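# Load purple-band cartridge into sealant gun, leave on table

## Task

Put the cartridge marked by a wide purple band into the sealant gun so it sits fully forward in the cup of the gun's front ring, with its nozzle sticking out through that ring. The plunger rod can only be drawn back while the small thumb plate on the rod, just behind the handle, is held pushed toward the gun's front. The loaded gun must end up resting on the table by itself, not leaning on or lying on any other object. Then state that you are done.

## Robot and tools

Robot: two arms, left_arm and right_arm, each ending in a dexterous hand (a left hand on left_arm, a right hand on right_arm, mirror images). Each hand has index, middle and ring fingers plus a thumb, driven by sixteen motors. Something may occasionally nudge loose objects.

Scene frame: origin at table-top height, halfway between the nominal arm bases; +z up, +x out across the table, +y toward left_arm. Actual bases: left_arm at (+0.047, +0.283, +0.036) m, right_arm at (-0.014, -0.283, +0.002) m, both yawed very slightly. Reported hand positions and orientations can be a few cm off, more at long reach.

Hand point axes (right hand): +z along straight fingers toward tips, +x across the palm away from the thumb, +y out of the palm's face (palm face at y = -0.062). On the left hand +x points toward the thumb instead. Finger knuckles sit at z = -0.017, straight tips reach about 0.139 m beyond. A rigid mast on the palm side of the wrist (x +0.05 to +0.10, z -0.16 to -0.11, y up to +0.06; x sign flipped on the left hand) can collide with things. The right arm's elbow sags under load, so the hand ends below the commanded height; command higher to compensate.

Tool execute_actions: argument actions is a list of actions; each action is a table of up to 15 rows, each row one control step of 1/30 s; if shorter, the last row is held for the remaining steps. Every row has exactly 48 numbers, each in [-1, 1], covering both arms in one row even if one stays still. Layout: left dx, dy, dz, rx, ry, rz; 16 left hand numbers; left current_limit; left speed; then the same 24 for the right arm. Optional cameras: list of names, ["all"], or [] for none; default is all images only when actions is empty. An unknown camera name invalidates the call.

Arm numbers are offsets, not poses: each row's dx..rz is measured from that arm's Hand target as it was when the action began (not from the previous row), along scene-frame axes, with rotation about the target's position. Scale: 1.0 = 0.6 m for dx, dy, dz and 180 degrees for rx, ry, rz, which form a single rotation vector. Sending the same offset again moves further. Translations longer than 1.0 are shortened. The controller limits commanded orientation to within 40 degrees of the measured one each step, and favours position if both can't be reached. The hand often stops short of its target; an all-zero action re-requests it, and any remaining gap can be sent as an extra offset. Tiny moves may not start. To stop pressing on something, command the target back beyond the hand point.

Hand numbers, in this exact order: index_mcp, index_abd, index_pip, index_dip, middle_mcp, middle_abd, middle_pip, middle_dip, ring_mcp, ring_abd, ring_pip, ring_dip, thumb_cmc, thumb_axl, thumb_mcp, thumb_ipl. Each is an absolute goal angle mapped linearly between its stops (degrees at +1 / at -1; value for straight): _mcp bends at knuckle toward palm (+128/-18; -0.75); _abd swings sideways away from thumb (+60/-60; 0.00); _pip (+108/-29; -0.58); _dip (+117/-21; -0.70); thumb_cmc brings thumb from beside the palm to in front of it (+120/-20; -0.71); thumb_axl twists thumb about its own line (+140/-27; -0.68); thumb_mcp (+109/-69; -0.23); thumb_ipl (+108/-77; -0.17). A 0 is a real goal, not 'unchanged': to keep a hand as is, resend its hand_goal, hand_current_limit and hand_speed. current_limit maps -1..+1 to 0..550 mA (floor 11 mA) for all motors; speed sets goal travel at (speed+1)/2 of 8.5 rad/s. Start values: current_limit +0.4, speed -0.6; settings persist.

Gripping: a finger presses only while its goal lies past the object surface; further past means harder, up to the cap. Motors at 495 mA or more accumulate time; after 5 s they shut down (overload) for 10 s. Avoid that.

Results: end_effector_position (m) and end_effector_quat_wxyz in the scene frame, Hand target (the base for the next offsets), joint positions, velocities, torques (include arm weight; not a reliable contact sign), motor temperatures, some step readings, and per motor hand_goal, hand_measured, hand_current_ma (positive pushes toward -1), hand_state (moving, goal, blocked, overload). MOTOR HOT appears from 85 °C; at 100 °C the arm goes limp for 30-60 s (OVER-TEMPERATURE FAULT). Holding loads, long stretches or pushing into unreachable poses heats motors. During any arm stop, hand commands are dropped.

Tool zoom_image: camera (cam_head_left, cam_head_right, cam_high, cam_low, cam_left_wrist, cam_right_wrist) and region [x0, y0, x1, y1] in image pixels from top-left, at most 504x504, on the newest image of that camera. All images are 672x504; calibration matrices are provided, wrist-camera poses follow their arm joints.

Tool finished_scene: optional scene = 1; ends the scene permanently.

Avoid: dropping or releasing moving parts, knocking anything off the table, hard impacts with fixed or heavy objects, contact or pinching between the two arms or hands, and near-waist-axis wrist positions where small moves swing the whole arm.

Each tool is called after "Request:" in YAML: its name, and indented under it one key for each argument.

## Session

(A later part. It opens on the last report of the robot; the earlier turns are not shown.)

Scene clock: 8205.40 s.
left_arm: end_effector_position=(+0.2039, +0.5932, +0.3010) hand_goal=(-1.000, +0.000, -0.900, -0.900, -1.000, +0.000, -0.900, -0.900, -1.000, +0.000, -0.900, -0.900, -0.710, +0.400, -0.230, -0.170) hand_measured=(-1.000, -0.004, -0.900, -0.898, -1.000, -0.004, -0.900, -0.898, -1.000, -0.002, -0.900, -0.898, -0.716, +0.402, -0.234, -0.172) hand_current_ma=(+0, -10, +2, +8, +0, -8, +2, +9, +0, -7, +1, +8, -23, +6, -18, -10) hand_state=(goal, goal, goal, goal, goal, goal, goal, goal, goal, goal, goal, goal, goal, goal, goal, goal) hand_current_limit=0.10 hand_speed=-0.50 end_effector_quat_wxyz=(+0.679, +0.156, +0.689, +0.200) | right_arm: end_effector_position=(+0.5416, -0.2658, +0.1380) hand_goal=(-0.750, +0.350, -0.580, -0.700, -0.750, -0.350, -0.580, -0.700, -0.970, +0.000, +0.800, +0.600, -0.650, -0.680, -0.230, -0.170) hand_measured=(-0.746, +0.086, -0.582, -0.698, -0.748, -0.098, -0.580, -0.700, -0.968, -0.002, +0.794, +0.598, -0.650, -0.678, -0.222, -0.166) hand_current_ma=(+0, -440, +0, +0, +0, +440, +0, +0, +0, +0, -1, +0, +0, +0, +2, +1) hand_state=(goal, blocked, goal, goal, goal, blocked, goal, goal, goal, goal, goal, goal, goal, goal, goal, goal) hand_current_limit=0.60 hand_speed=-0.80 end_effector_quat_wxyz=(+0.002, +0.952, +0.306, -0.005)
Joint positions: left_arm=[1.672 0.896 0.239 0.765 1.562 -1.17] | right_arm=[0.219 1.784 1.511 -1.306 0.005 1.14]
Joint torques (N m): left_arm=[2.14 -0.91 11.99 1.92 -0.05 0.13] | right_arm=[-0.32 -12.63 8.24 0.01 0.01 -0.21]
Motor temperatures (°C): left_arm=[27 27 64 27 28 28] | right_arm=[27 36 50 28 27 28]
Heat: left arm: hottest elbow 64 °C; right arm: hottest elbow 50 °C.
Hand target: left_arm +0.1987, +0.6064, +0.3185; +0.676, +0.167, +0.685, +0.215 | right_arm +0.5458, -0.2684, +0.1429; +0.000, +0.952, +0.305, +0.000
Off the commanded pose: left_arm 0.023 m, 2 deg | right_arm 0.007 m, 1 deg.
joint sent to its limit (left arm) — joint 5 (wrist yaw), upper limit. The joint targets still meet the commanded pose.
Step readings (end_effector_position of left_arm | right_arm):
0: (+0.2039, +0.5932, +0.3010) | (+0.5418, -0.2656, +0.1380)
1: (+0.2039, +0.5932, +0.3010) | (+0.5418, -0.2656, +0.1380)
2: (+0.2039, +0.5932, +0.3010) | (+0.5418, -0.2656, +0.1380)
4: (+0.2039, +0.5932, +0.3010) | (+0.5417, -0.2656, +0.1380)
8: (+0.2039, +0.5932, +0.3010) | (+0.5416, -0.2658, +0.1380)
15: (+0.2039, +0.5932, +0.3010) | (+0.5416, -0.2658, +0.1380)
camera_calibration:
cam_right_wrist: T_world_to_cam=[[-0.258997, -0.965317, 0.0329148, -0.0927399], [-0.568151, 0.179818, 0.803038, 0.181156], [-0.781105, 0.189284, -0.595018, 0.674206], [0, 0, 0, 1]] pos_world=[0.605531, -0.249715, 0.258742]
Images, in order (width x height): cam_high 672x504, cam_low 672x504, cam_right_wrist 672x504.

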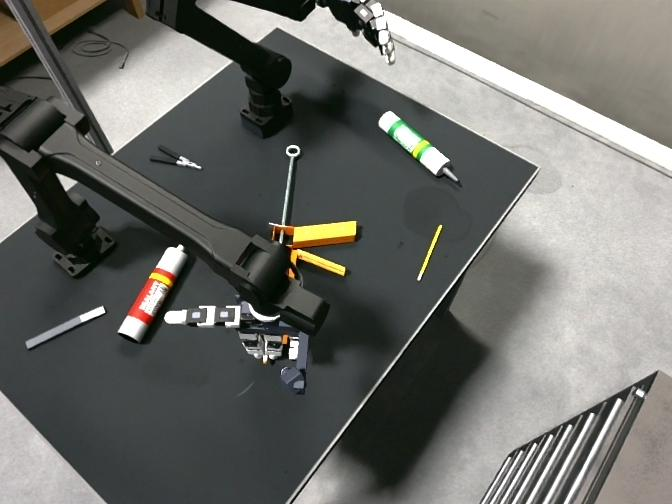

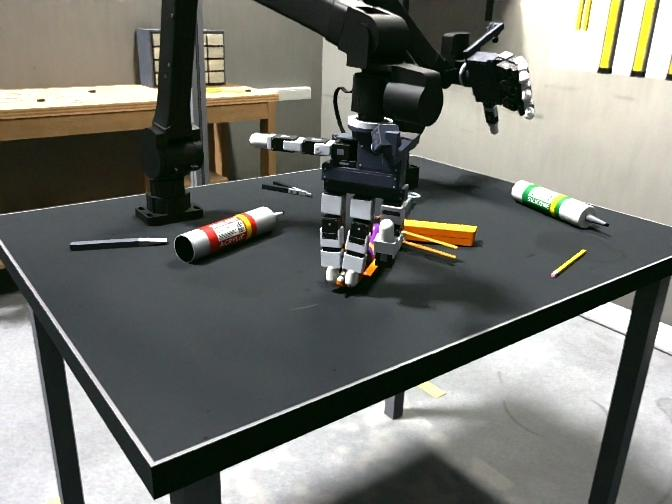

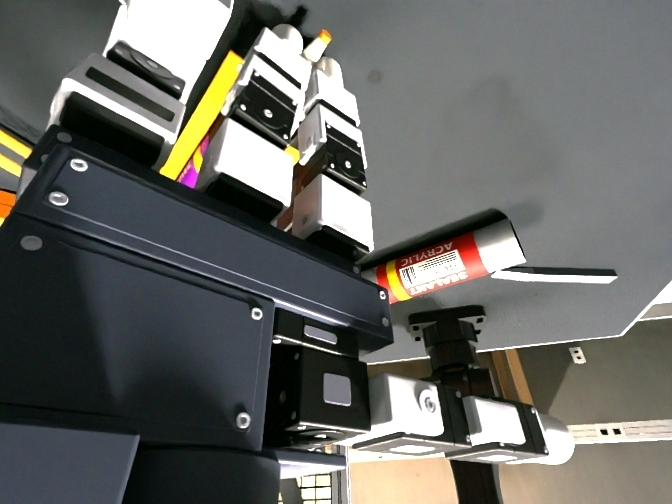

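Request:
execute_actions:
  actions:
    - [[0,0,0,0,0,0,-1,0,-0.9,-0.9,-1,0,-0.9,-0.9,-1,0,-0.9,-0.9,-0.71,0.4,-0.23,-0.17,0.1,-0.5,0.0025,-0.008,0.01,0,0,0,-0.75,0.35,-0.58,-0.7,-0.75,-0.35,-0.58,-0.7,-0.97,0,0.8,0.6,-0.65,-0.68,-0.23,-0.17,0.6,-0.8]]
  cameras: ["cam_high","cam_low","cam_right_wrist"]

Request:
zoom_image:
  camera: "cam_low"
  region: [300, 200, 420, 300]

Request:
zoom_image:
  camera: "cam_right_wrist"
  region: [200, 0, 400, 150]

Scene clock: 8212.67 s.
left_arm: end_effector_position=(+0.2039, +0.5932, +0.3010) hand_goal=(-1.000, +0.000, -0.900, -0.900, -1.000, +0.000, -0.900, -0.900, -1.000, +0.000, -0.900, -0.900, -0.710, +0.400, -0.230, -0.170) hand_measured=(-1.000, -0.004, -0.900, -0.898, -1.000, -0.004, -0.900, -0.898, -1.000, -0.002, -0.900, -0.898, -0.716, +0.402, -0.234, -0.172) hand_current_ma=(+0, -10, +2, +8, +0, -8, +2, +9, +0, -7, +1, +8, -23, +6, -18, -10) hand_state=(goal, goal, goal, goal, goal, goal, goal, goal, goal, goal, goal, goal, goal, goal, goal, goal) hand_current_limit=0.10 hand_speed=-0.50 end_effector_quat_wxyz=(+0.679, +0.156, +0.689, +0.200) | right_arm: end_effector_position=(+0.5402, -0.2696, +0.1378) hand_goal=(-0.750, +0.350, -0.580, -0.700, -0.750, -0.350, -0.580, -0.700, -0.970, +0.000, +0.800, +0.600, -0.650, -0.680, -0.230, -0.170) hand_measured=(-0.746, +0.088, -0.582, -0.698, -0.748, -0.098, -0.580, -0.700, -0.968, -0.002, +0.794, +0.598, -0.650, -0.678, -0.222, -0.166) hand_current_ma=(+0, -440, +0, +0, +0, +440, +0, +0, +0, +0, -1, +0, +0, +0, +2, +1) hand_state=(goal, blocked, goal, goal, goal, blocked, goal, goal, goal, goal, goal, goal, goal, goal, goal, goal) hand_current_limit=0.60 hand_speed=-0.80 end_effector_quat_wxyz=(+0.001, +0.952, +0.305, -0.008)
Joint positions: left_arm=[1.672 0.896 0.239 0.765 1.562 -1.17] | right_arm=[0.212 1.784 1.511 -1.313 0.004 1.136]
Joint torques (N m): left_arm=[2.02 -1.2 12.08 1.95 -0.08 0.13] | right_arm=[-0.56 -12.86 9.13 -0.29 0.08 -0.27]
Motor temperatures (°C): left_arm=[27 27 64 27 28 28] | right_arm=[27 36 51 28 27 28]
Heat: left arm: hottest elbow 64 °C; right arm: hottest elbow 51 °C.
Hand target: left_arm +0.1987, +0.6064, +0.3185; +0.676, +0.167, +0.685, +0.215 | right_arm +0.5473, -0.2733, +0.1489; +0.000, +0.952, +0.305, +0.000
Off the commanded pose: left_arm 0.023 m, 2 deg | right_arm 0.014 m, 1 deg.
joint sent to its limit (left arm) — joint 5 (wrist yaw), upper limit. The joint targets still meet the commanded pose.
Step readings (end_effector_position of left_arm | right_arm):
0: (+0.2039, +0.5932, +0.3010) | (+0.5416, -0.2658, +0.1380)
1: (+0.2039, +0.5932, +0.3010) | (+0.5415, -0.2659, +0.1380)
2: (+0.2039, +0.5932, +0.3010) | (+0.5414, -0.2661, +0.1380)
4: (+0.2039, +0.5932, +0.3010) | (+0.5409, -0.2670, +0.1380)
8: (+0.2039, +0.5932, +0.3010) | (+0.5401, -0.2690, +0.1378)
15: (+0.2039, +0.5932, +0.3010) | (+0.5401, -0.2696, +0.1378)
camera_calibration:
cam_right_wrist: T_world_to_cam=[[-0.26131, -0.964627, 0.0348012, -0.0955278], [-0.561331, 0.181193, 0.807512, 0.177187], [-0.785254, 0.191476, -0.588823, 0.675589], [0, 0, 0, 1]] pos_world=[0.605007, -0.253613, 0.258046]
Images, in order (width x height): cam_high 672x504, cam_low 672x504, cam_right_wrist 672x504.

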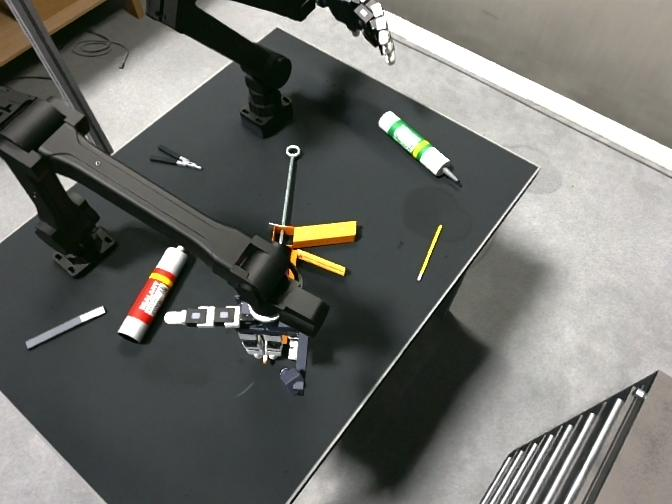

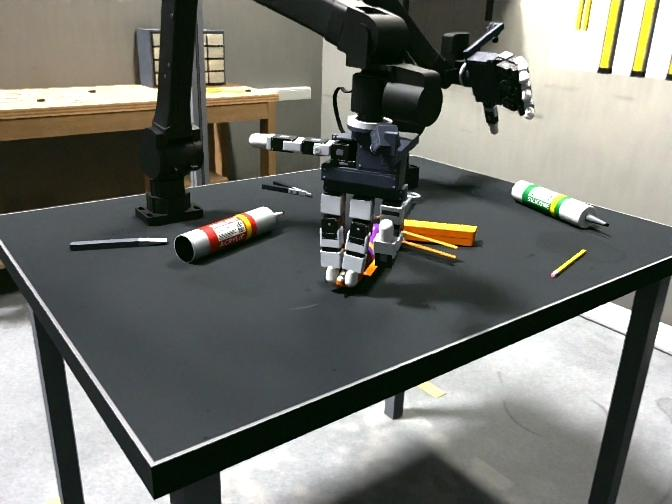

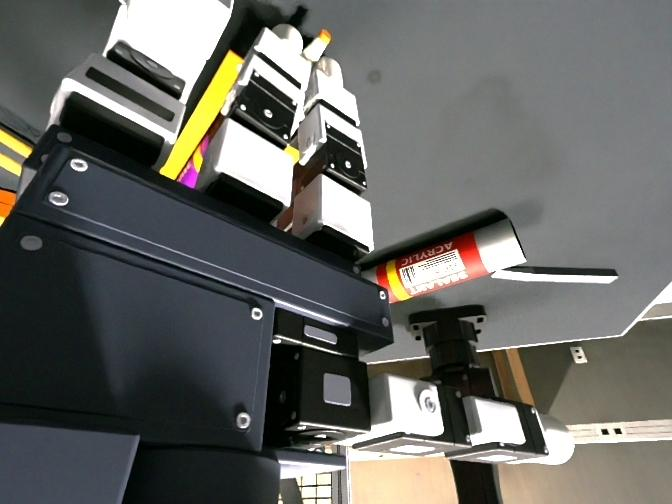

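Scaled by 4.200 from the camera's 672x504 image, which has a finer 960x720 frame.

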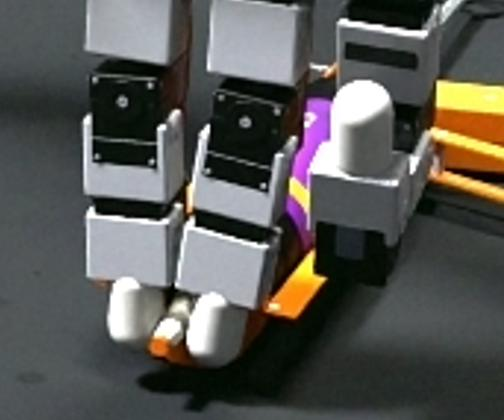

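Scaled by 2.520 from the camera's 672x504 image, which has a finer 960x720 frame.

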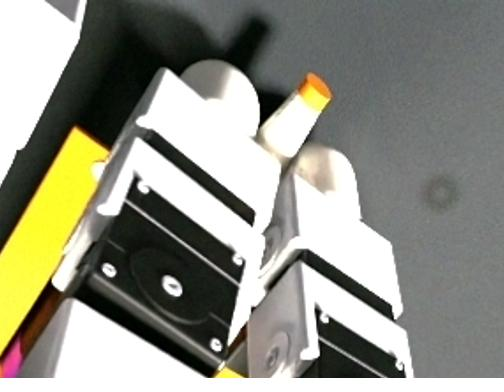

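Request:
execute_actions:
  actions: []
  cameras: ["cam_high","cam_low","cam_right_wrist"]

Request:
zoom_image:
  camera: "cam_right_wrist"
  region: [200, 0, 400, 150]

Request:
zoom_image:
  camera: "cam_high"
  region: [220, 290, 320, 390]

Scene clock: 8220.23 s.
left_arm: end_effector_position=(+0.2039, +0.5932, +0.3010) hand_goal=(-1.000, +0.000, -0.900, -0.900, -1.000, +0.000, -0.900, -0.900, -1.000, +0.000, -0.900, -0.900, -0.710, +0.400, -0.230, -0.170) hand_measured=(-1.000, -0.004, -0.900, -0.898, -1.000, -0.004, -0.900, -0.898, -1.000, -0.002, -0.900, -0.898, -0.716, +0.402, -0.234, -0.172) hand_current_ma=(+0, -10, +2, +8, +0, -8, +2, +9, +0, -7, +1, +8, -23, +6, -18, -10) hand_state=(goal, goal, goal, goal, goal, goal, goal, goal, goal, goal, goal, goal, goal, goal, goal, goal) hand_current_limit=0.10 hand_speed=-0.50 end_effector_quat_wxyz=(+0.679, +0.156, +0.689, +0.200) | right_arm: end_effector_position=(+0.5402, -0.2696, +0.1378) hand_goal=(-0.750, +0.350, -0.580, -0.700, -0.750, -0.350, -0.580, -0.700, -0.970, +0.000, +0.800, +0.600, -0.650, -0.680, -0.230, -0.170) hand_measured=(-0.746, +0.088, -0.582, -0.698, -0.748, -0.098, -0.580, -0.700, -0.968, -0.002, +0.794, +0.598, -0.650, -0.678, -0.222, -0.166) hand_current_ma=(+0, -440, +0, +0, +0, +440, +0, +0, +0, +0, -1, +0, +0, +0, +2, +1) hand_state=(goal, blocked, goal, goal, goal, blocked, goal, goal, goal, goal, goal, goal, goal, goal, goal, goal) hand_current_limit=0.60 hand_speed=-0.80 end_effector_quat_wxyz=(+0.001, +0.952, +0.305, -0.008)
Joint positions: left_arm=[1.672 0.896 0.239 0.765 1.562 -1.17] | right_arm=[0.212 1.784 1.511 -1.313 0.004 1.136]
Joint velocities: within noise
Joint torques (N m): left_arm=[2.14 -0.97 12.1 1.81 -0.03 0.17] | right_arm=[-0.56 -12.86 9.14 -0.28 0.08 -0.27]
Motor temperatures (°C): left_arm=[27 27 64 27 28 28] | right_arm=[27 36 51 28 27 28]
Heat: left arm: hottest elbow 64 °C; right arm: hottest elbow 51 °C.
Hand target: left_arm +0.1987, +0.6064, +0.3185; +0.676, +0.167, +0.685, +0.215 | right_arm +0.5473, -0.2733, +0.1489; +0.000, +0.952, +0.305, +0.000
Off the commanded pose: left_arm 0.023 m, 2 deg | right_arm 0.014 m, 1 deg.
camera_calibration:
cam_right_wrist: T_world_to_cam=[[-0.26131, -0.964627, 0.0348012, -0.0955278], [-0.561331, 0.181193, 0.807512, 0.177187], [-0.785254, 0.191476, -0.588823, 0.675589], [0, 0, 0, 1]] pos_world=[0.605007, -0.253613, 0.258046]
Images, in order (width x height): cam_high 672x504, cam_low 672x504, cam_right_wrist 672x504.

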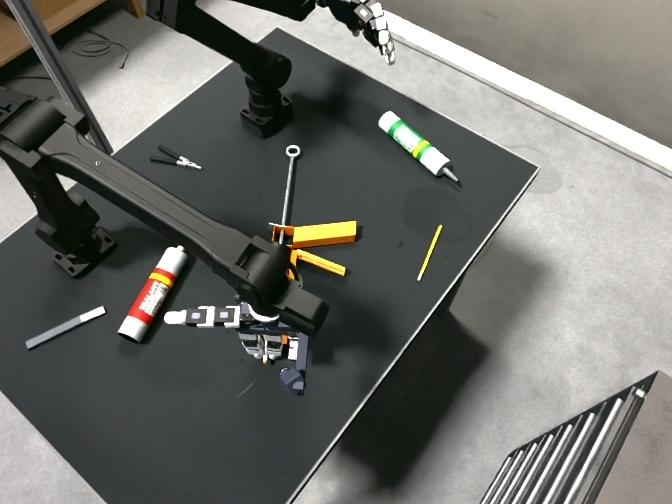

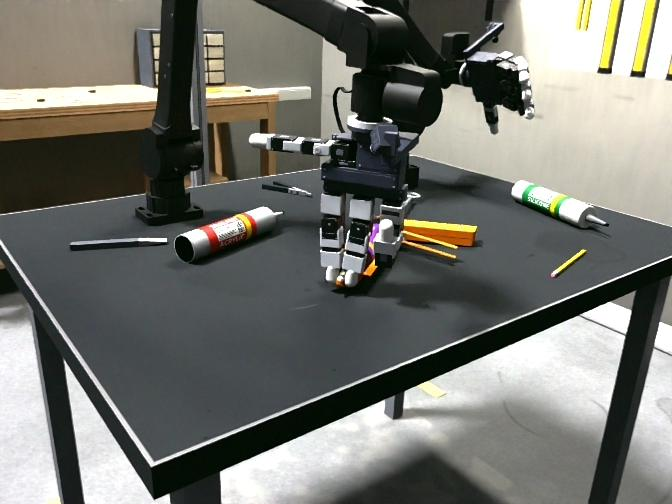

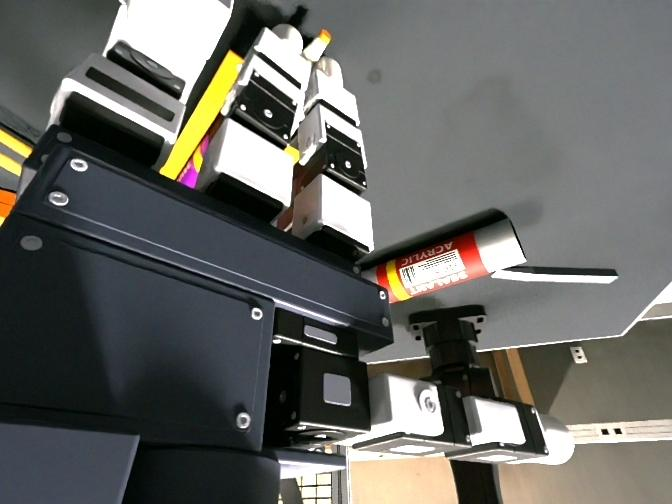

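Scaled by 2.520 from the camera's 672x504 image, which has a finer 960x720 frame.

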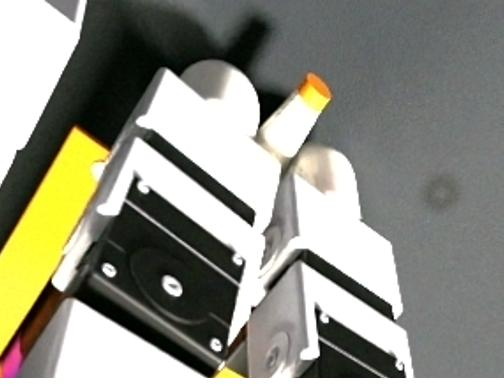

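Scaled by 5.040 from the camera's 672x504 image, which has a finer 960x720 frame.

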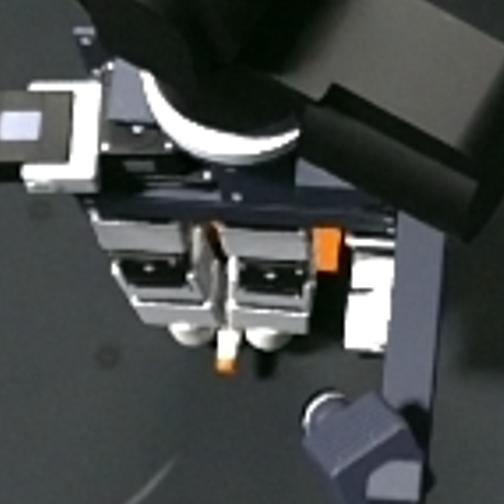

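Request:
execute_actions:
  actions:
    - [[0,0,0,0,0,0,-1,0,-0.9,-0.9,-1,0,-0.9,-0.9,-1,0,-0.9,-0.9,-0.71,0.4,-0.23,-0.17,0.1,-0.5,0.005,-0.006,0.006,0,0,0,-0.75,0.35,-0.58,-0.7,-0.75,-0.35,-0.58,-0.7,-0.97,0,0.8,0.6,-0.65,-0.68,-0.23,-0.17,0.6,-0.8]]
  cameras: ["cam_high","cam_low","cam_right_wrist"]

Request:
zoom_image:
  camera: "cam_low"
  region: [300, 200, 420, 300]

Request:
zoom_image:
  camera: "cam_right_wrist"
  region: [200, 0, 400, 150]

Scene clock: 8230.53 s.
left_arm: end_effector_position=(+0.2039, +0.5932, +0.3010) hand_goal=(-1.000, +0.000, -0.900, -0.900, -1.000, +0.000, -0.900, -0.900, -1.000, +0.000, -0.900, -0.900, -0.710, +0.400, -0.230, -0.170) hand_measured=(-1.000, -0.004, -0.900, -0.898, -1.000, -0.004, -0.900, -0.898, -1.000, -0.002, -0.900, -0.898, -0.716, +0.402, -0.234, -0.172) hand_current_ma=(+0, -10, +2, +8, +0, -8, +2, +9, +0, -7, +1, +8, -23, +6, -18, -10) hand_state=(goal, goal, goal, goal, goal, goal, goal, goal, goal, goal, goal, goal, goal, goal, goal, goal) hand_current_limit=0.10 hand_speed=-0.50 end_effector_quat_wxyz=(+0.679, +0.156, +0.689, +0.200) | right_arm: end_effector_position=(+0.5387, -0.2723, +0.1376) hand_goal=(-0.750, +0.350, -0.580, -0.700, -0.750, -0.350, -0.580, -0.700, -0.970, +0.000, +0.800, +0.600, -0.650, -0.680, -0.230, -0.170) hand_measured=(-0.746, +0.088, -0.582, -0.698, -0.748, -0.098, -0.580, -0.700, -0.968, -0.002, +0.794, +0.598, -0.650, -0.678, -0.222, -0.166) hand_current_ma=(+0, -440, +0, +0, +0, +440, +0, +0, +0, +0, -1, +0, +0, +0, +2, +1) hand_state=(goal, blocked, goal, goal, goal, blocked, goal, goal, goal, goal, goal, goal, goal, goal, goal, goal) hand_current_limit=0.60 hand_speed=-0.80 end_effector_quat_wxyz=(+0.000, +0.952, +0.306, -0.012)
Joint positions: left_arm=[1.672 0.896 0.239 0.765 1.562 -1.17] | right_arm=[0.207 1.784 1.511 -1.322 0.003 1.128]
Joint torques (N m): left_arm=[2.02 -1.14 11.97 1.95 -0.05 0.15] | right_arm=[-0.73 -12.63 10.13 -0.38 0.12 -0.27]
Motor temperatures (°C): left_arm=[27 27 64 27 28 28] | right_arm=[27 36 52 28 27 28]
Heat: left arm: hottest elbow 64 °C; right arm: hottest elbow 52 °C.
Hand target: left_arm +0.1987, +0.6064, +0.3185; +0.676, +0.167, +0.685, +0.215 | right_arm +0.5503, -0.2768, +0.1525; +0.000, +0.952, +0.305, +0.000
Off the commanded pose: left_arm 0.023 m, 2 deg | right_arm 0.019 m, 1 deg.
joint sent to its limit (left arm) — joint 5 (wrist yaw), upper limit. The joint targets still meet the commanded pose.
Step readings (end_effector_position of left_arm | right_arm):
0: (+0.2039, +0.5932, +0.3010) | (+0.5402, -0.2696, +0.1378)
1: (+0.2039, +0.5932, +0.3010) | (+0.5402, -0.2696, +0.1378)
2: (+0.2039, +0.5932, +0.3010) | (+0.5400, -0.2698, +0.1378)
4: (+0.2039, +0.5932, +0.3010) | (+0.5398, -0.2708, +0.1377)
8: (+0.2039, +0.5932, +0.3010) | (+0.5392, -0.2716, +0.1376)
15: (+0.2039, +0.5932, +0.3010) | (+0.5387, -0.2723, +0.1376)
camera_calibration:
cam_right_wrist: T_world_to_cam=[[-0.258748, -0.965226, 0.0372705, -0.100458], [-0.554842, 0.180099, 0.812228, 0.172648], [-0.790696, 0.189483, -0.582148, 0.676351], [0, 0, 0, 1]] pos_world=[0.604587, -0.256215, 0.257252]
Images, in order (width x height): cam_high 672x504, cam_low 672x504, cam_right_wrist 672x504.

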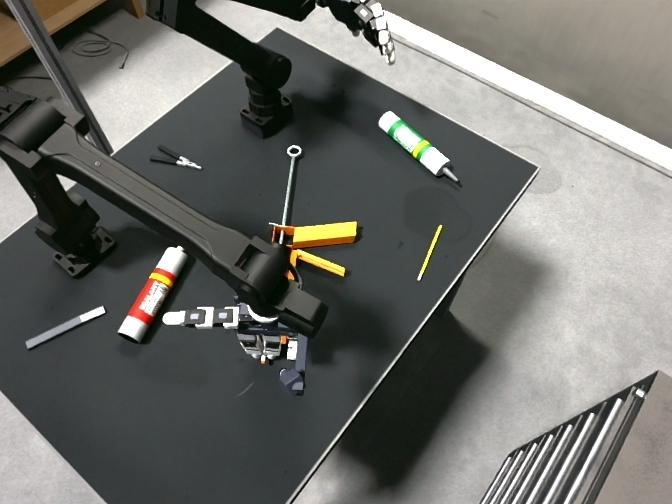

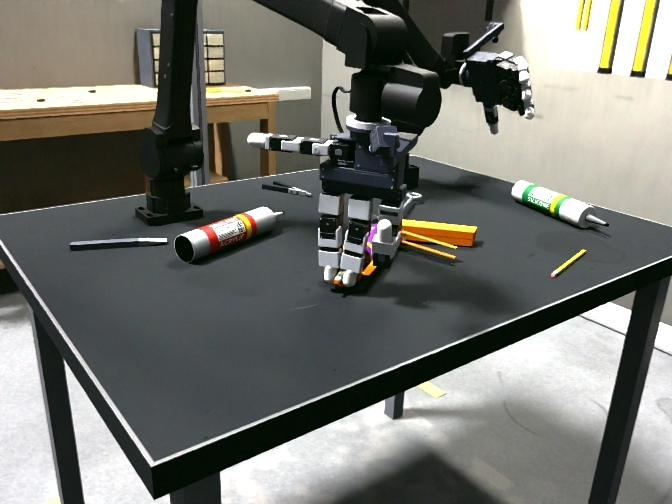

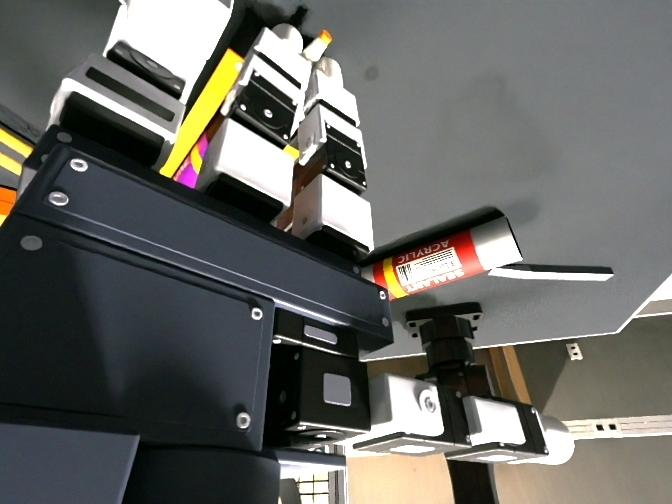

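Scaled by 4.200 from the camera's 672x504 image, which has a finer 960x720 frame.

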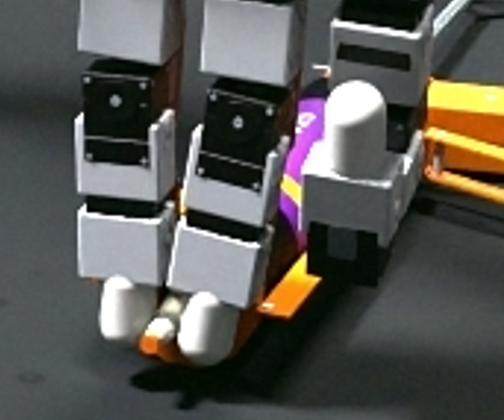

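Scaled by 2.520 from the camera's 672x504 image, which has a finer 960x720 frame.

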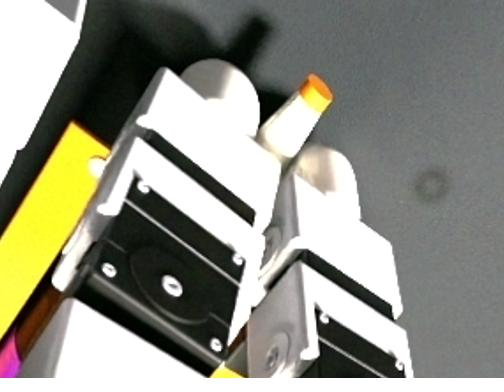

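Request:
execute_actions:
  actions:
    - [[0,0,0,0,0,0,-1,0,-0.9,-0.9,-1,0,-0.9,-0.9,-1,0,-0.9,-0.9,-0.71,0.4,-0.23,-0.17,0.1,-0.5,0.008,0.006,0.01,0,0,0,-0.75,0.35,-0.58,-0.7,-0.75,-0.35,-0.58,-0.7,-0.97,0,0.8,0.6,-0.65,-0.68,-0.23,-0.17,0.6,-0.8]]
  cameras: ["cam_high","cam_low","cam_right_wrist"]

Request:
zoom_image:
  camera: "cam_low"
  region: [300, 200, 420, 300]

Request:
zoom_image:
  camera: "cam_right_wrist"
  region: [200, 0, 400, 150]

Scene clock: 8242.47 s.
left_arm: end_effector_position=(+0.2039, +0.5932, +0.3010) hand_goal=(-1.000, +0.000, -0.900, -0.900, -1.000, +0.000, -0.900, -0.900, -1.000, +0.000, -0.900, -0.900, -0.710, +0.400, -0.230, -0.170) hand_measured=(-1.000, -0.004, -0.900, -0.898, -1.000, -0.004, -0.900, -0.898, -1.000, -0.002, -0.900, -0.898, -0.716, +0.402, -0.234, -0.172) hand_current_ma=(+0, -10, +2, +8, +0, -8, +2, +9, +0, -7, +1, +8, -23, +6, -18, -10) hand_state=(goal, goal, goal, goal, goal, goal, goal, goal, goal, goal, goal, goal, goal, goal, goal, goal) hand_current_limit=0.10 hand_speed=-0.50 end_effector_quat_wxyz=(+0.679, +0.156, +0.689, +0.200) | right_arm: end_effector_position=(+0.5404, -0.2719, +0.1460) hand_goal=(-0.750, +0.350, -0.580, -0.700, -0.750, -0.350, -0.580, -0.700, -0.970, +0.000, +0.800, +0.600, -0.650, -0.680, -0.230, -0.170) hand_measured=(-0.750, +0.088, -0.582, -0.698, -0.750, -0.098, -0.580, -0.700, -0.968, -0.002, +0.794, +0.598, -0.650, -0.678, -0.222, -0.166) hand_current_ma=(+0, -440, +0, +0, +0, +440, +0, +0, +0, +0, -1, +0, +0, +0, +2, +1) hand_state=(goal, blocked, goal, goal, goal, blocked, goal, goal, goal, goal, goal, goal, goal, goal, goal, goal) hand_current_limit=0.60 hand_speed=-0.80 end_effector_quat_wxyz=(-0.001, +0.952, +0.306, -0.013)
Joint positions: left_arm=[1.672 0.896 0.239 0.765 1.562 -1.17] | right_arm=[0.207 1.784 1.534 -1.347 0.002 1.128]
Joint torques (N m): left_arm=[2.43 -1.2 12.11 1.99 -0.03 0.15] | right_arm=[-0.32 -11.93 10.69 -0.2 0.14 -0.21]
Motor temperatures (°C): left_arm=[27 27 65 27 28 28] | right_arm=[27 36 54 28 27 28]
Heat: left arm: hottest elbow 65 °C; right arm: hottest elbow 54 °C.
Hand target: left_arm +0.1987, +0.6064, +0.3185; +0.676, +0.167, +0.685, +0.215 | right_arm +0.5551, -0.2732, +0.1586; +0.000, +0.952, +0.305, +0.000
Off the commanded pose: left_arm 0.023 m, 2 deg | right_arm 0.019 m, 2 deg.
joint sent to its limit (left arm) — joint 5 (wrist yaw), upper limit. The joint targets still meet the commanded pose.
Step readings (end_effector_position of left_arm | right_arm):
0: (+0.2039, +0.5932, +0.3010) | (+0.5387, -0.2723, +0.1376)
1: (+0.2039, +0.5932, +0.3010) | (+0.5388, -0.2723, +0.1377)
2: (+0.2039, +0.5932, +0.3010) | (+0.5388, -0.2723, +0.1383)
4: (+0.2039, +0.5932, +0.3010) | (+0.5387, -0.2723, +0.1400)
8: (+0.2039, +0.5932, +0.3010) | (+0.5402, -0.2719, +0.1444)
15: (+0.2039, +0.5932, +0.3010) | (+0.5404, -0.2719, +0.1458)
camera_calibration:
cam_right_wrist: T_world_to_cam=[[-0.258303, -0.965334, 0.0375403, -0.100133], [-0.553033, 0.179618, 0.813567, 0.165427], [-0.792107, 0.189386, -0.580258, 0.682937], [0, 0, 0, 1]] pos_world=[0.606581, -0.255714, 0.265453]
Images, in order (width x height): cam_high 672x504, cam_low 672x504, cam_right_wrist 672x504.

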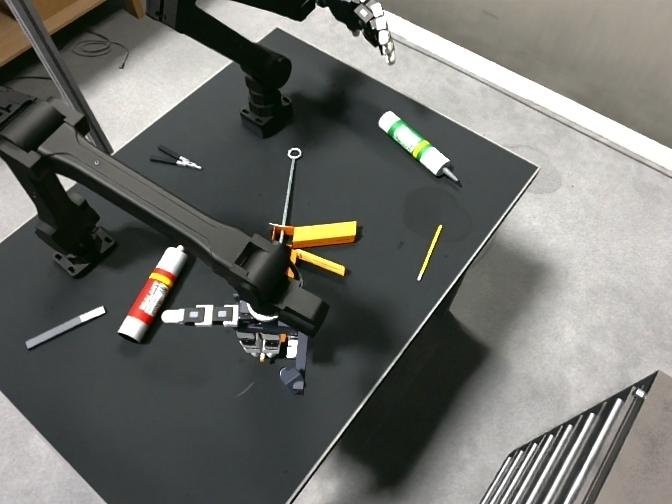

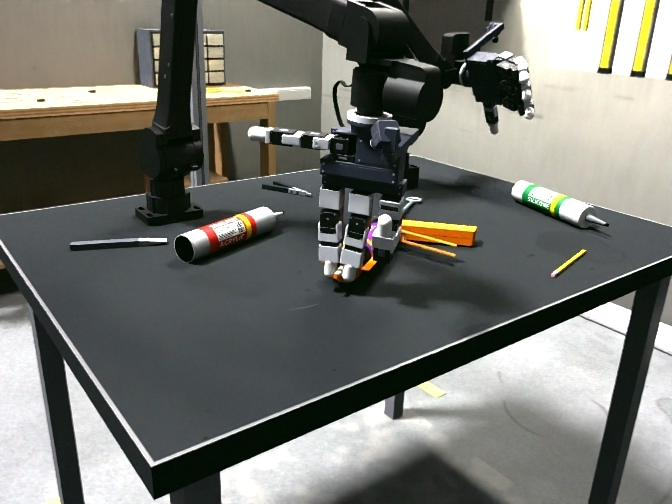

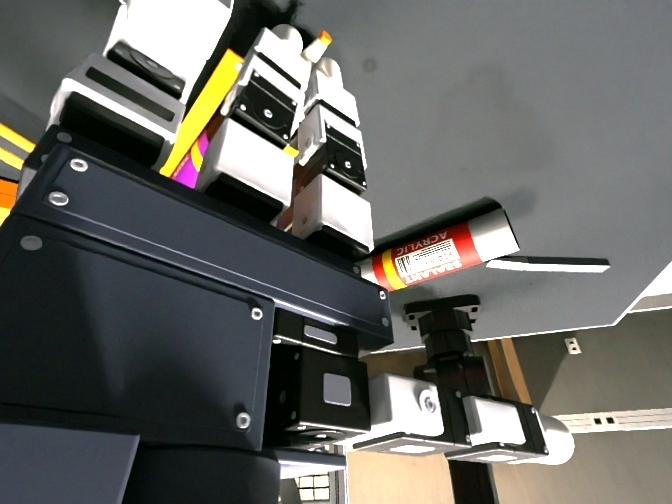

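Scaled by 4.200 from the camera's 672x504 image, which has a finer 960x720 frame.

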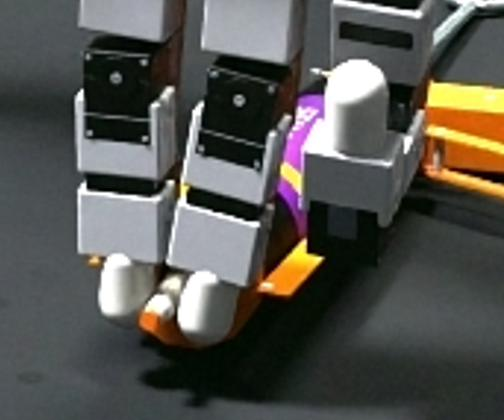

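Scaled by 2.520 from the camera's 672x504 image, which has a finer 960x720 frame.

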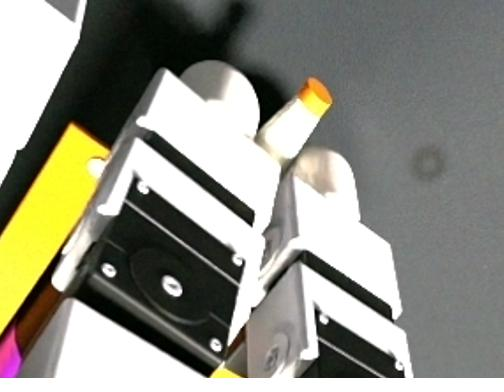

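Request:
execute_actions:
  actions: []
  cameras: ["all"]

Request:
zoom_image:
  camera: "cam_head_left"
  region: [420, 180, 620, 330]

Request:
zoom_image:
  camera: "cam_high"
  region: [220, 290, 320, 390]

Scene clock: 8261.43 s.
left_arm: end_effector_position=(+0.2039, +0.5932, +0.3010) hand_goal=(-1.000, +0.000, -0.900, -0.900, -1.000, +0.000, -0.900, -0.900, -1.000, +0.000, -0.900, -0.900, -0.710, +0.400, -0.230, -0.170) hand_measured=(-1.000, -0.004, -0.900, -0.898, -1.000, -0.004, -0.900, -0.898, -1.000, -0.002, -0.900, -0.898, -0.716, +0.402, -0.234, -0.172) hand_current_ma=(+0, -10, +2, +8, +0, -8, +2, +9, +0, -7, +1, +8, -23, +6, -18, -10) hand_state=(goal, goal, goal, goal, goal, goal, goal, goal, goal, goal, goal, goal, goal, goal, goal, goal) hand_current_limit=0.10 hand_speed=-0.50 end_effector_quat_wxyz=(+0.679, +0.156, +0.689, +0.200) | right_arm: end_effector_position=(+0.5404, -0.2719, +0.1460) hand_goal=(-0.750, +0.350, -0.580, -0.700, -0.750, -0.350, -0.580, -0.700, -0.970, +0.000, +0.800, +0.600, -0.650, -0.680, -0.230, -0.170) hand_measured=(-0.750, +0.088, -0.582, -0.698, -0.750, -0.098, -0.580, -0.700, -0.968, -0.002, +0.794, +0.598, -0.650, -0.678, -0.222, -0.166) hand_current_ma=(+0, -440, +0, +0, +0, +440, +0, +0, +0, +0, -1, +0, +0, +0, +2, +1) hand_state=(goal, blocked, goal, goal, goal, blocked, goal, goal, goal, goal, goal, goal, goal, goal, goal, goal) hand_current_limit=0.60 hand_speed=-0.80 end_effector_quat_wxyz=(-0.001, +0.952, +0.306, -0.013)
Joint positions: left_arm=[1.672 0.896 0.239 0.765 1.562 -1.17] | right_arm=[0.207 1.784 1.534 -1.347 0.002 1.128]
Joint velocities: within noise
Joint torques (N m): left_arm=[1.67 -1.49 12.08 1.94 -0.06 0.14] | right_arm=[-0.32 -11.99 10.7 -0.21 0.14 -0.22]
Motor temperatures (°C): left_arm=[27 27 65 27 28 28] | right_arm=[27 36 56 28 27 28]
Heat: left arm: hottest elbow 65 °C; right arm: hottest elbow 56 °C.
Hand target: left_arm +0.1987, +0.6064, +0.3185; +0.676, +0.167, +0.685, +0.215 | right_arm +0.5551, -0.2732, +0.1586; +0.000, +0.952, +0.305, +0.000
Off the commanded pose: left_arm 0.023 m, 2 deg | right_arm 0.019 m, 2 deg.
camera_calibration:
cam_left_wrist: T_world_to_cam=[[0.0244736, -0.944898, 0.32645, 0.422527], [-0.767123, -0.227141, -0.599941, 0.412445], [0.641033, -0.235744, -0.730412, 0.349991], [0, 0, 0, 1]] pos_world=[0.0816998, 0.575437, 0.365146]
cam_right_wrist: T_world_to_cam=[[-0.258303, -0.965334, 0.0375403, -0.100133], [-0.553033, 0.179618, 0.813567, 0.165427], [-0.792107, 0.189386, -0.580258, 0.682937], [0, 0, 0, 1]] pos_world=[0.606581, -0.255714, 0.265453]

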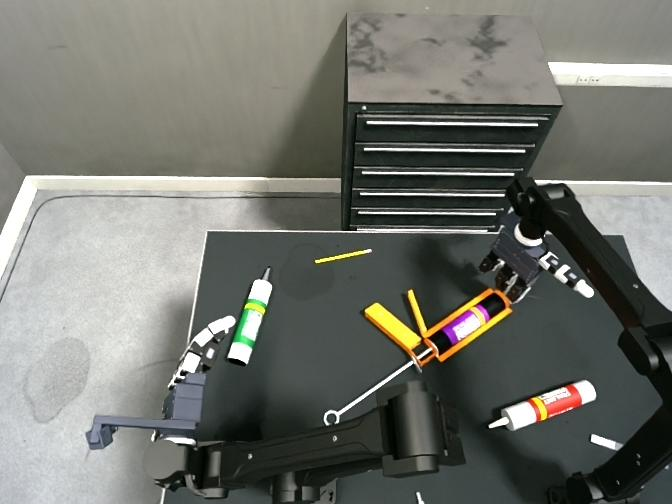

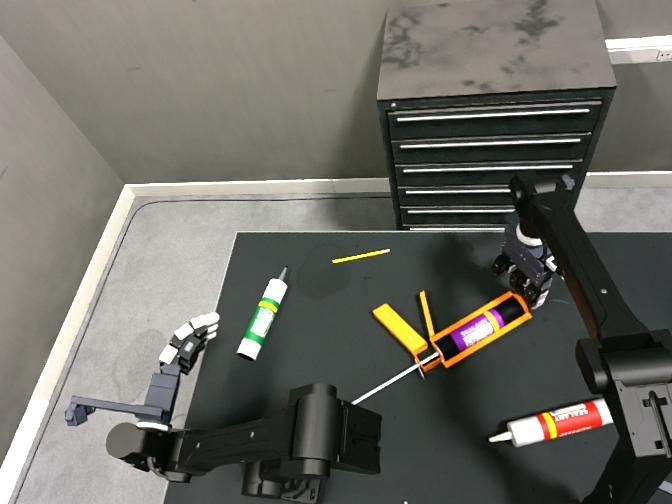

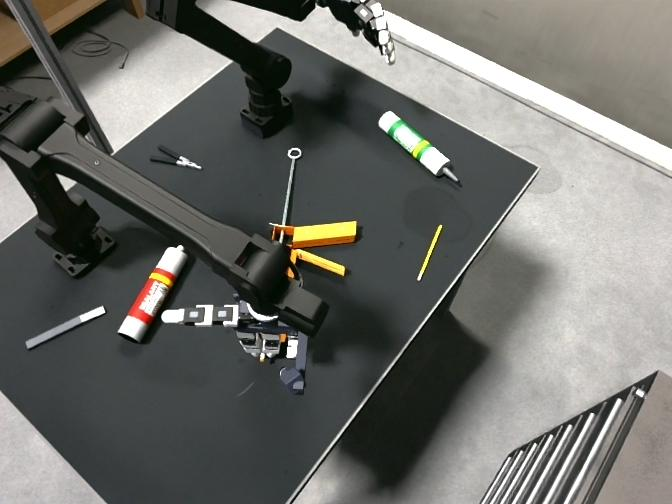

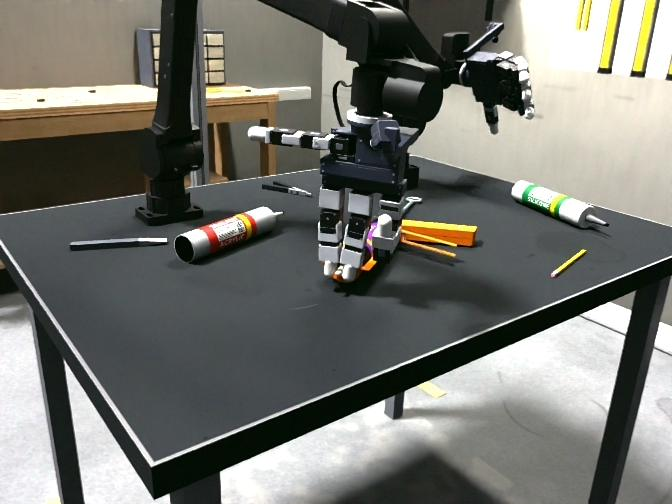

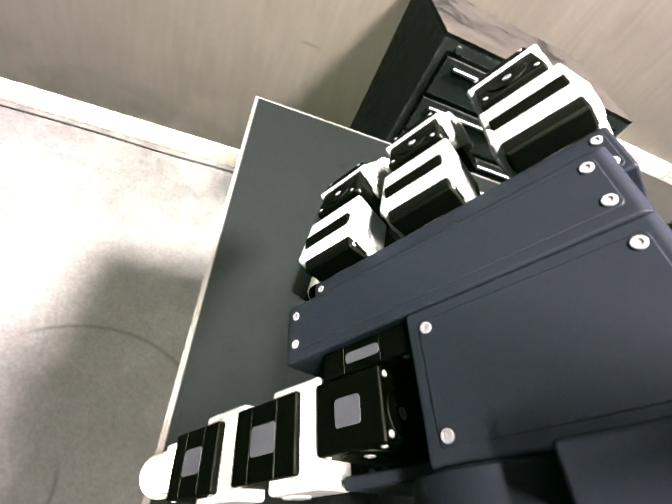

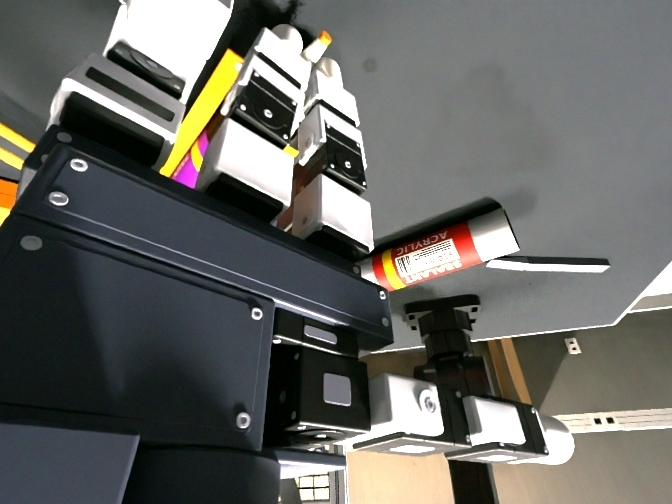

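Scaled by 2.520 from the camera's 672x504 image, which has a finer 960x720 frame.

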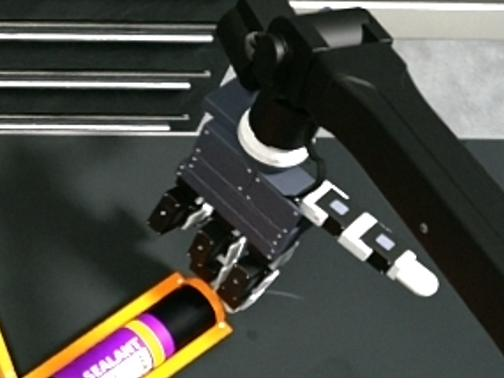

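Scaled by 5.040 from the camera's 672x504 image, which has a finer 960x720 frame.

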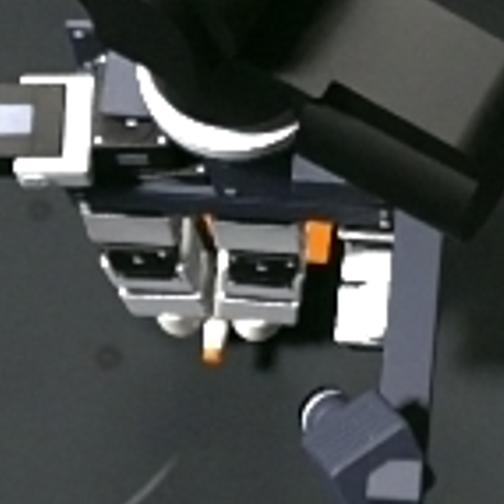

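Request:
zoom_image:
  camera: "cam_head_left"
  region: [430, 270, 530, 345]

Request:
zoom_image:
  camera: "cam_head_right"
  region: [450, 275, 550, 350]

Scaled by 5.040 from the camera's 672x504 image, which has a finer 960x720 frame.

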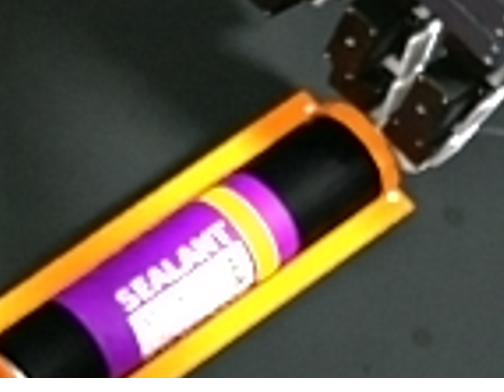

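Scaled by 5.040 from the camera's 672x504 image, which has a finer 960x720 frame.

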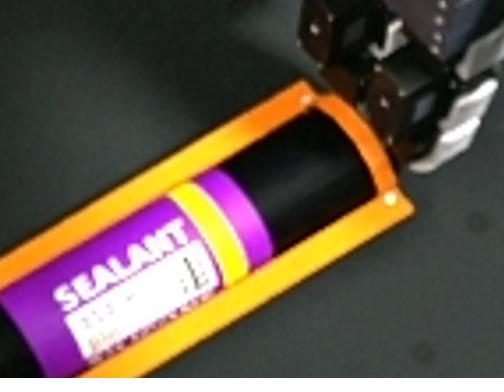

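Request:
execute_actions:
  actions:
    - [[0,0,0,0,0,0,-1,0,-0.9,-0.9,-1,0,-0.9,-0.9,-1,0,-0.9,-0.9,-0.71,0.4,-0.23,-0.17,0.1,-0.5,0.0097,-0.01,0,0,0,0,-0.75,0.35,-0.58,-0.7,-0.75,-0.35,-0.58,-0.7,-0.97,0,0.8,0.6,-0.65,-0.68,-0.23,-0.17,0.6,-0.8]]
  cameras: ["cam_head_left","cam_head_right","cam_low"]

Request:
zoom_image:
  camera: "cam_head_left"
  region: [430, 270, 530, 345]

Request:
zoom_image:
  camera: "cam_head_right"
  region: [450, 275, 550, 350]

Request:
zoom_image:
  camera: "cam_low"
  region: [300, 200, 420, 300]

Scene clock: 8283.93 s.
left_arm: end_effector_position=(+0.2039, +0.5932, +0.3010) hand_goal=(-1.000, +0.000, -0.900, -0.900, -1.000, +0.000, -0.900, -0.900, -1.000, +0.000, -0.900, -0.900, -0.710, +0.400, -0.230, -0.170) hand_measured=(-1.000, -0.004, -0.900, -0.898, -1.000, -0.004, -0.900, -0.898, -1.000, -0.002, -0.900, -0.898, -0.716, +0.402, -0.234, -0.172) hand_current_ma=(+0, -10, +2, +8, +0, -8, +2, +9, +0, -7, +1, +8, -23, +6, -18, -10) hand_state=(goal, goal, goal, goal, goal, goal, goal, goal, goal, goal, goal, goal, goal, goal, goal, goal) hand_current_limit=0.10 hand_speed=-0.50 end_effector_quat_wxyz=(+0.679, +0.156, +0.689, +0.200) | right_arm: end_effector_position=(+0.5436, -0.2748, +0.1458) hand_goal=(-0.750, +0.350, -0.580, -0.700, -0.750, -0.350, -0.580, -0.700, -0.970, +0.000, +0.800, +0.600, -0.650, -0.680, -0.230, -0.170) hand_measured=(-0.754, +0.088, -0.582, -0.700, -0.754, -0.098, -0.582, -0.700, -0.968, -0.002, +0.794, +0.598, -0.650, -0.678, -0.222, -0.166) hand_current_ma=(-1, -440, +0, +0, -1, +440, +0, +0, +0, +0, -1, +0, +0, +0, +2, +1) hand_state=(goal, blocked, goal, goal, goal, blocked, goal, goal, goal, goal, goal, goal, goal, goal, goal, goal) hand_current_limit=0.60 hand_speed=-0.80 end_effector_quat_wxyz=(-0.002, +0.952, +0.305, -0.015)
Joint positions: left_arm=[1.672 0.896 0.239 0.765 1.562 -1.17] | right_arm=[0.2 1.794 1.548 -1.355 -0.001 1.123]
Joint torques (N m): left_arm=[1.9 -1.14 11.97 1.88 -0.06 0.15] | right_arm=[-0.73 -11.87 10.92 -0.1 0.24 -0.28]
Motor temperatures (°C): left_arm=[27 27 65 27 28 28] | right_arm=[27 36 57 28 27 28]
Heat: left arm: hottest elbow 65 °C; right arm: hottest elbow 57 °C.
Hand target: left_arm +0.1987, +0.6064, +0.3185; +0.676, +0.167, +0.685, +0.215 | right_arm +0.5609, -0.2793, +0.1586; +0.000, +0.952, +0.305, +0.000
Off the commanded pose: left_arm 0.023 m, 2 deg | right_arm 0.022 m, 2 deg.
joint sent to its limit (left arm) — joint 5 (wrist yaw), upper limit. The joint targets still meet the commanded pose.
Step readings (end_effector_position of left_arm | right_arm):
0: (+0.2039, +0.5932, +0.3010) | (+0.5404, -0.2719, +0.1460)
1: (+0.2039, +0.5932, +0.3010) | (+0.5404, -0.2719, +0.1460)
2: (+0.2039, +0.5932, +0.3010) | (+0.5405, -0.2719, +0.1462)
4: (+0.2039, +0.5932, +0.3010) | (+0.5412, -0.2719, +0.1466)
8: (+0.2039, +0.5932, +0.3010) | (+0.5424, -0.2726, +0.1462)
15: (+0.2039, +0.5932, +0.3010) | (+0.5433, -0.2742, +0.1455)
Images, in order (width x height): cam_head_left 672x504, cam_head_right 672x504, cam_low 672x504.

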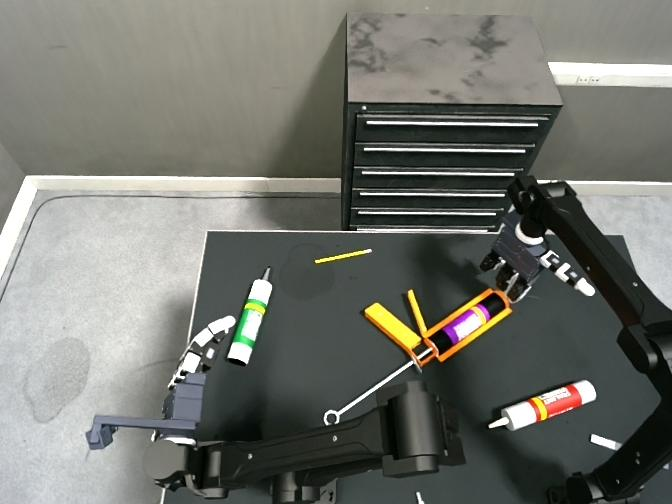

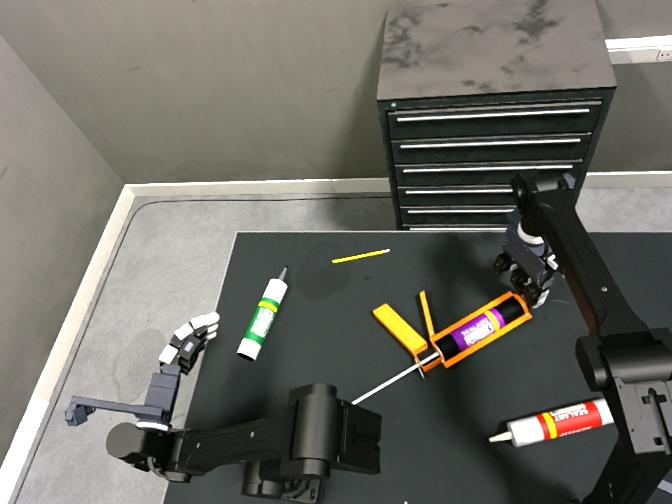

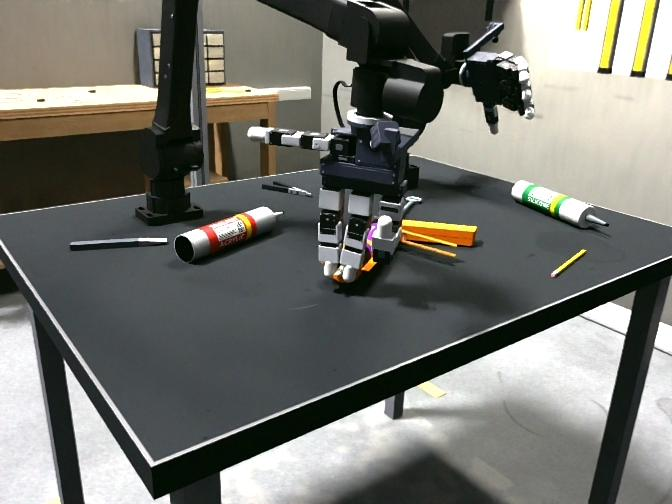

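Scaled by 5.040 from the camera's 672x504 image, which has a finer 960x720 frame.

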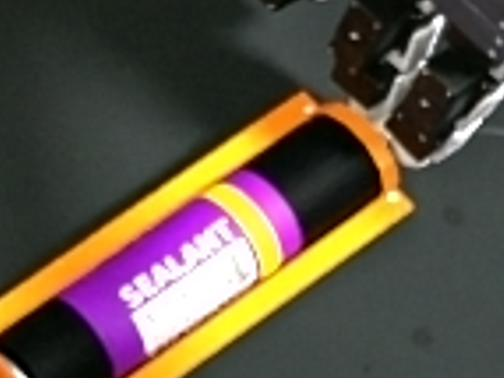

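Scaled by 5.040 from the camera's 672x504 image, which has a finer 960x720 frame.

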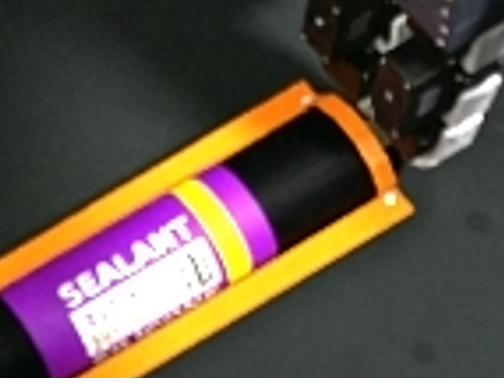

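Scaled by 4.200 from the camera's 672x504 image, which has a finer 960x720 frame.

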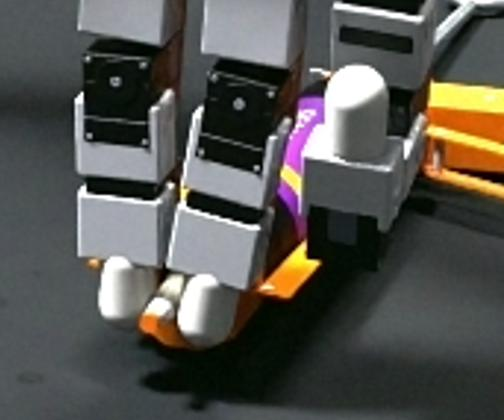

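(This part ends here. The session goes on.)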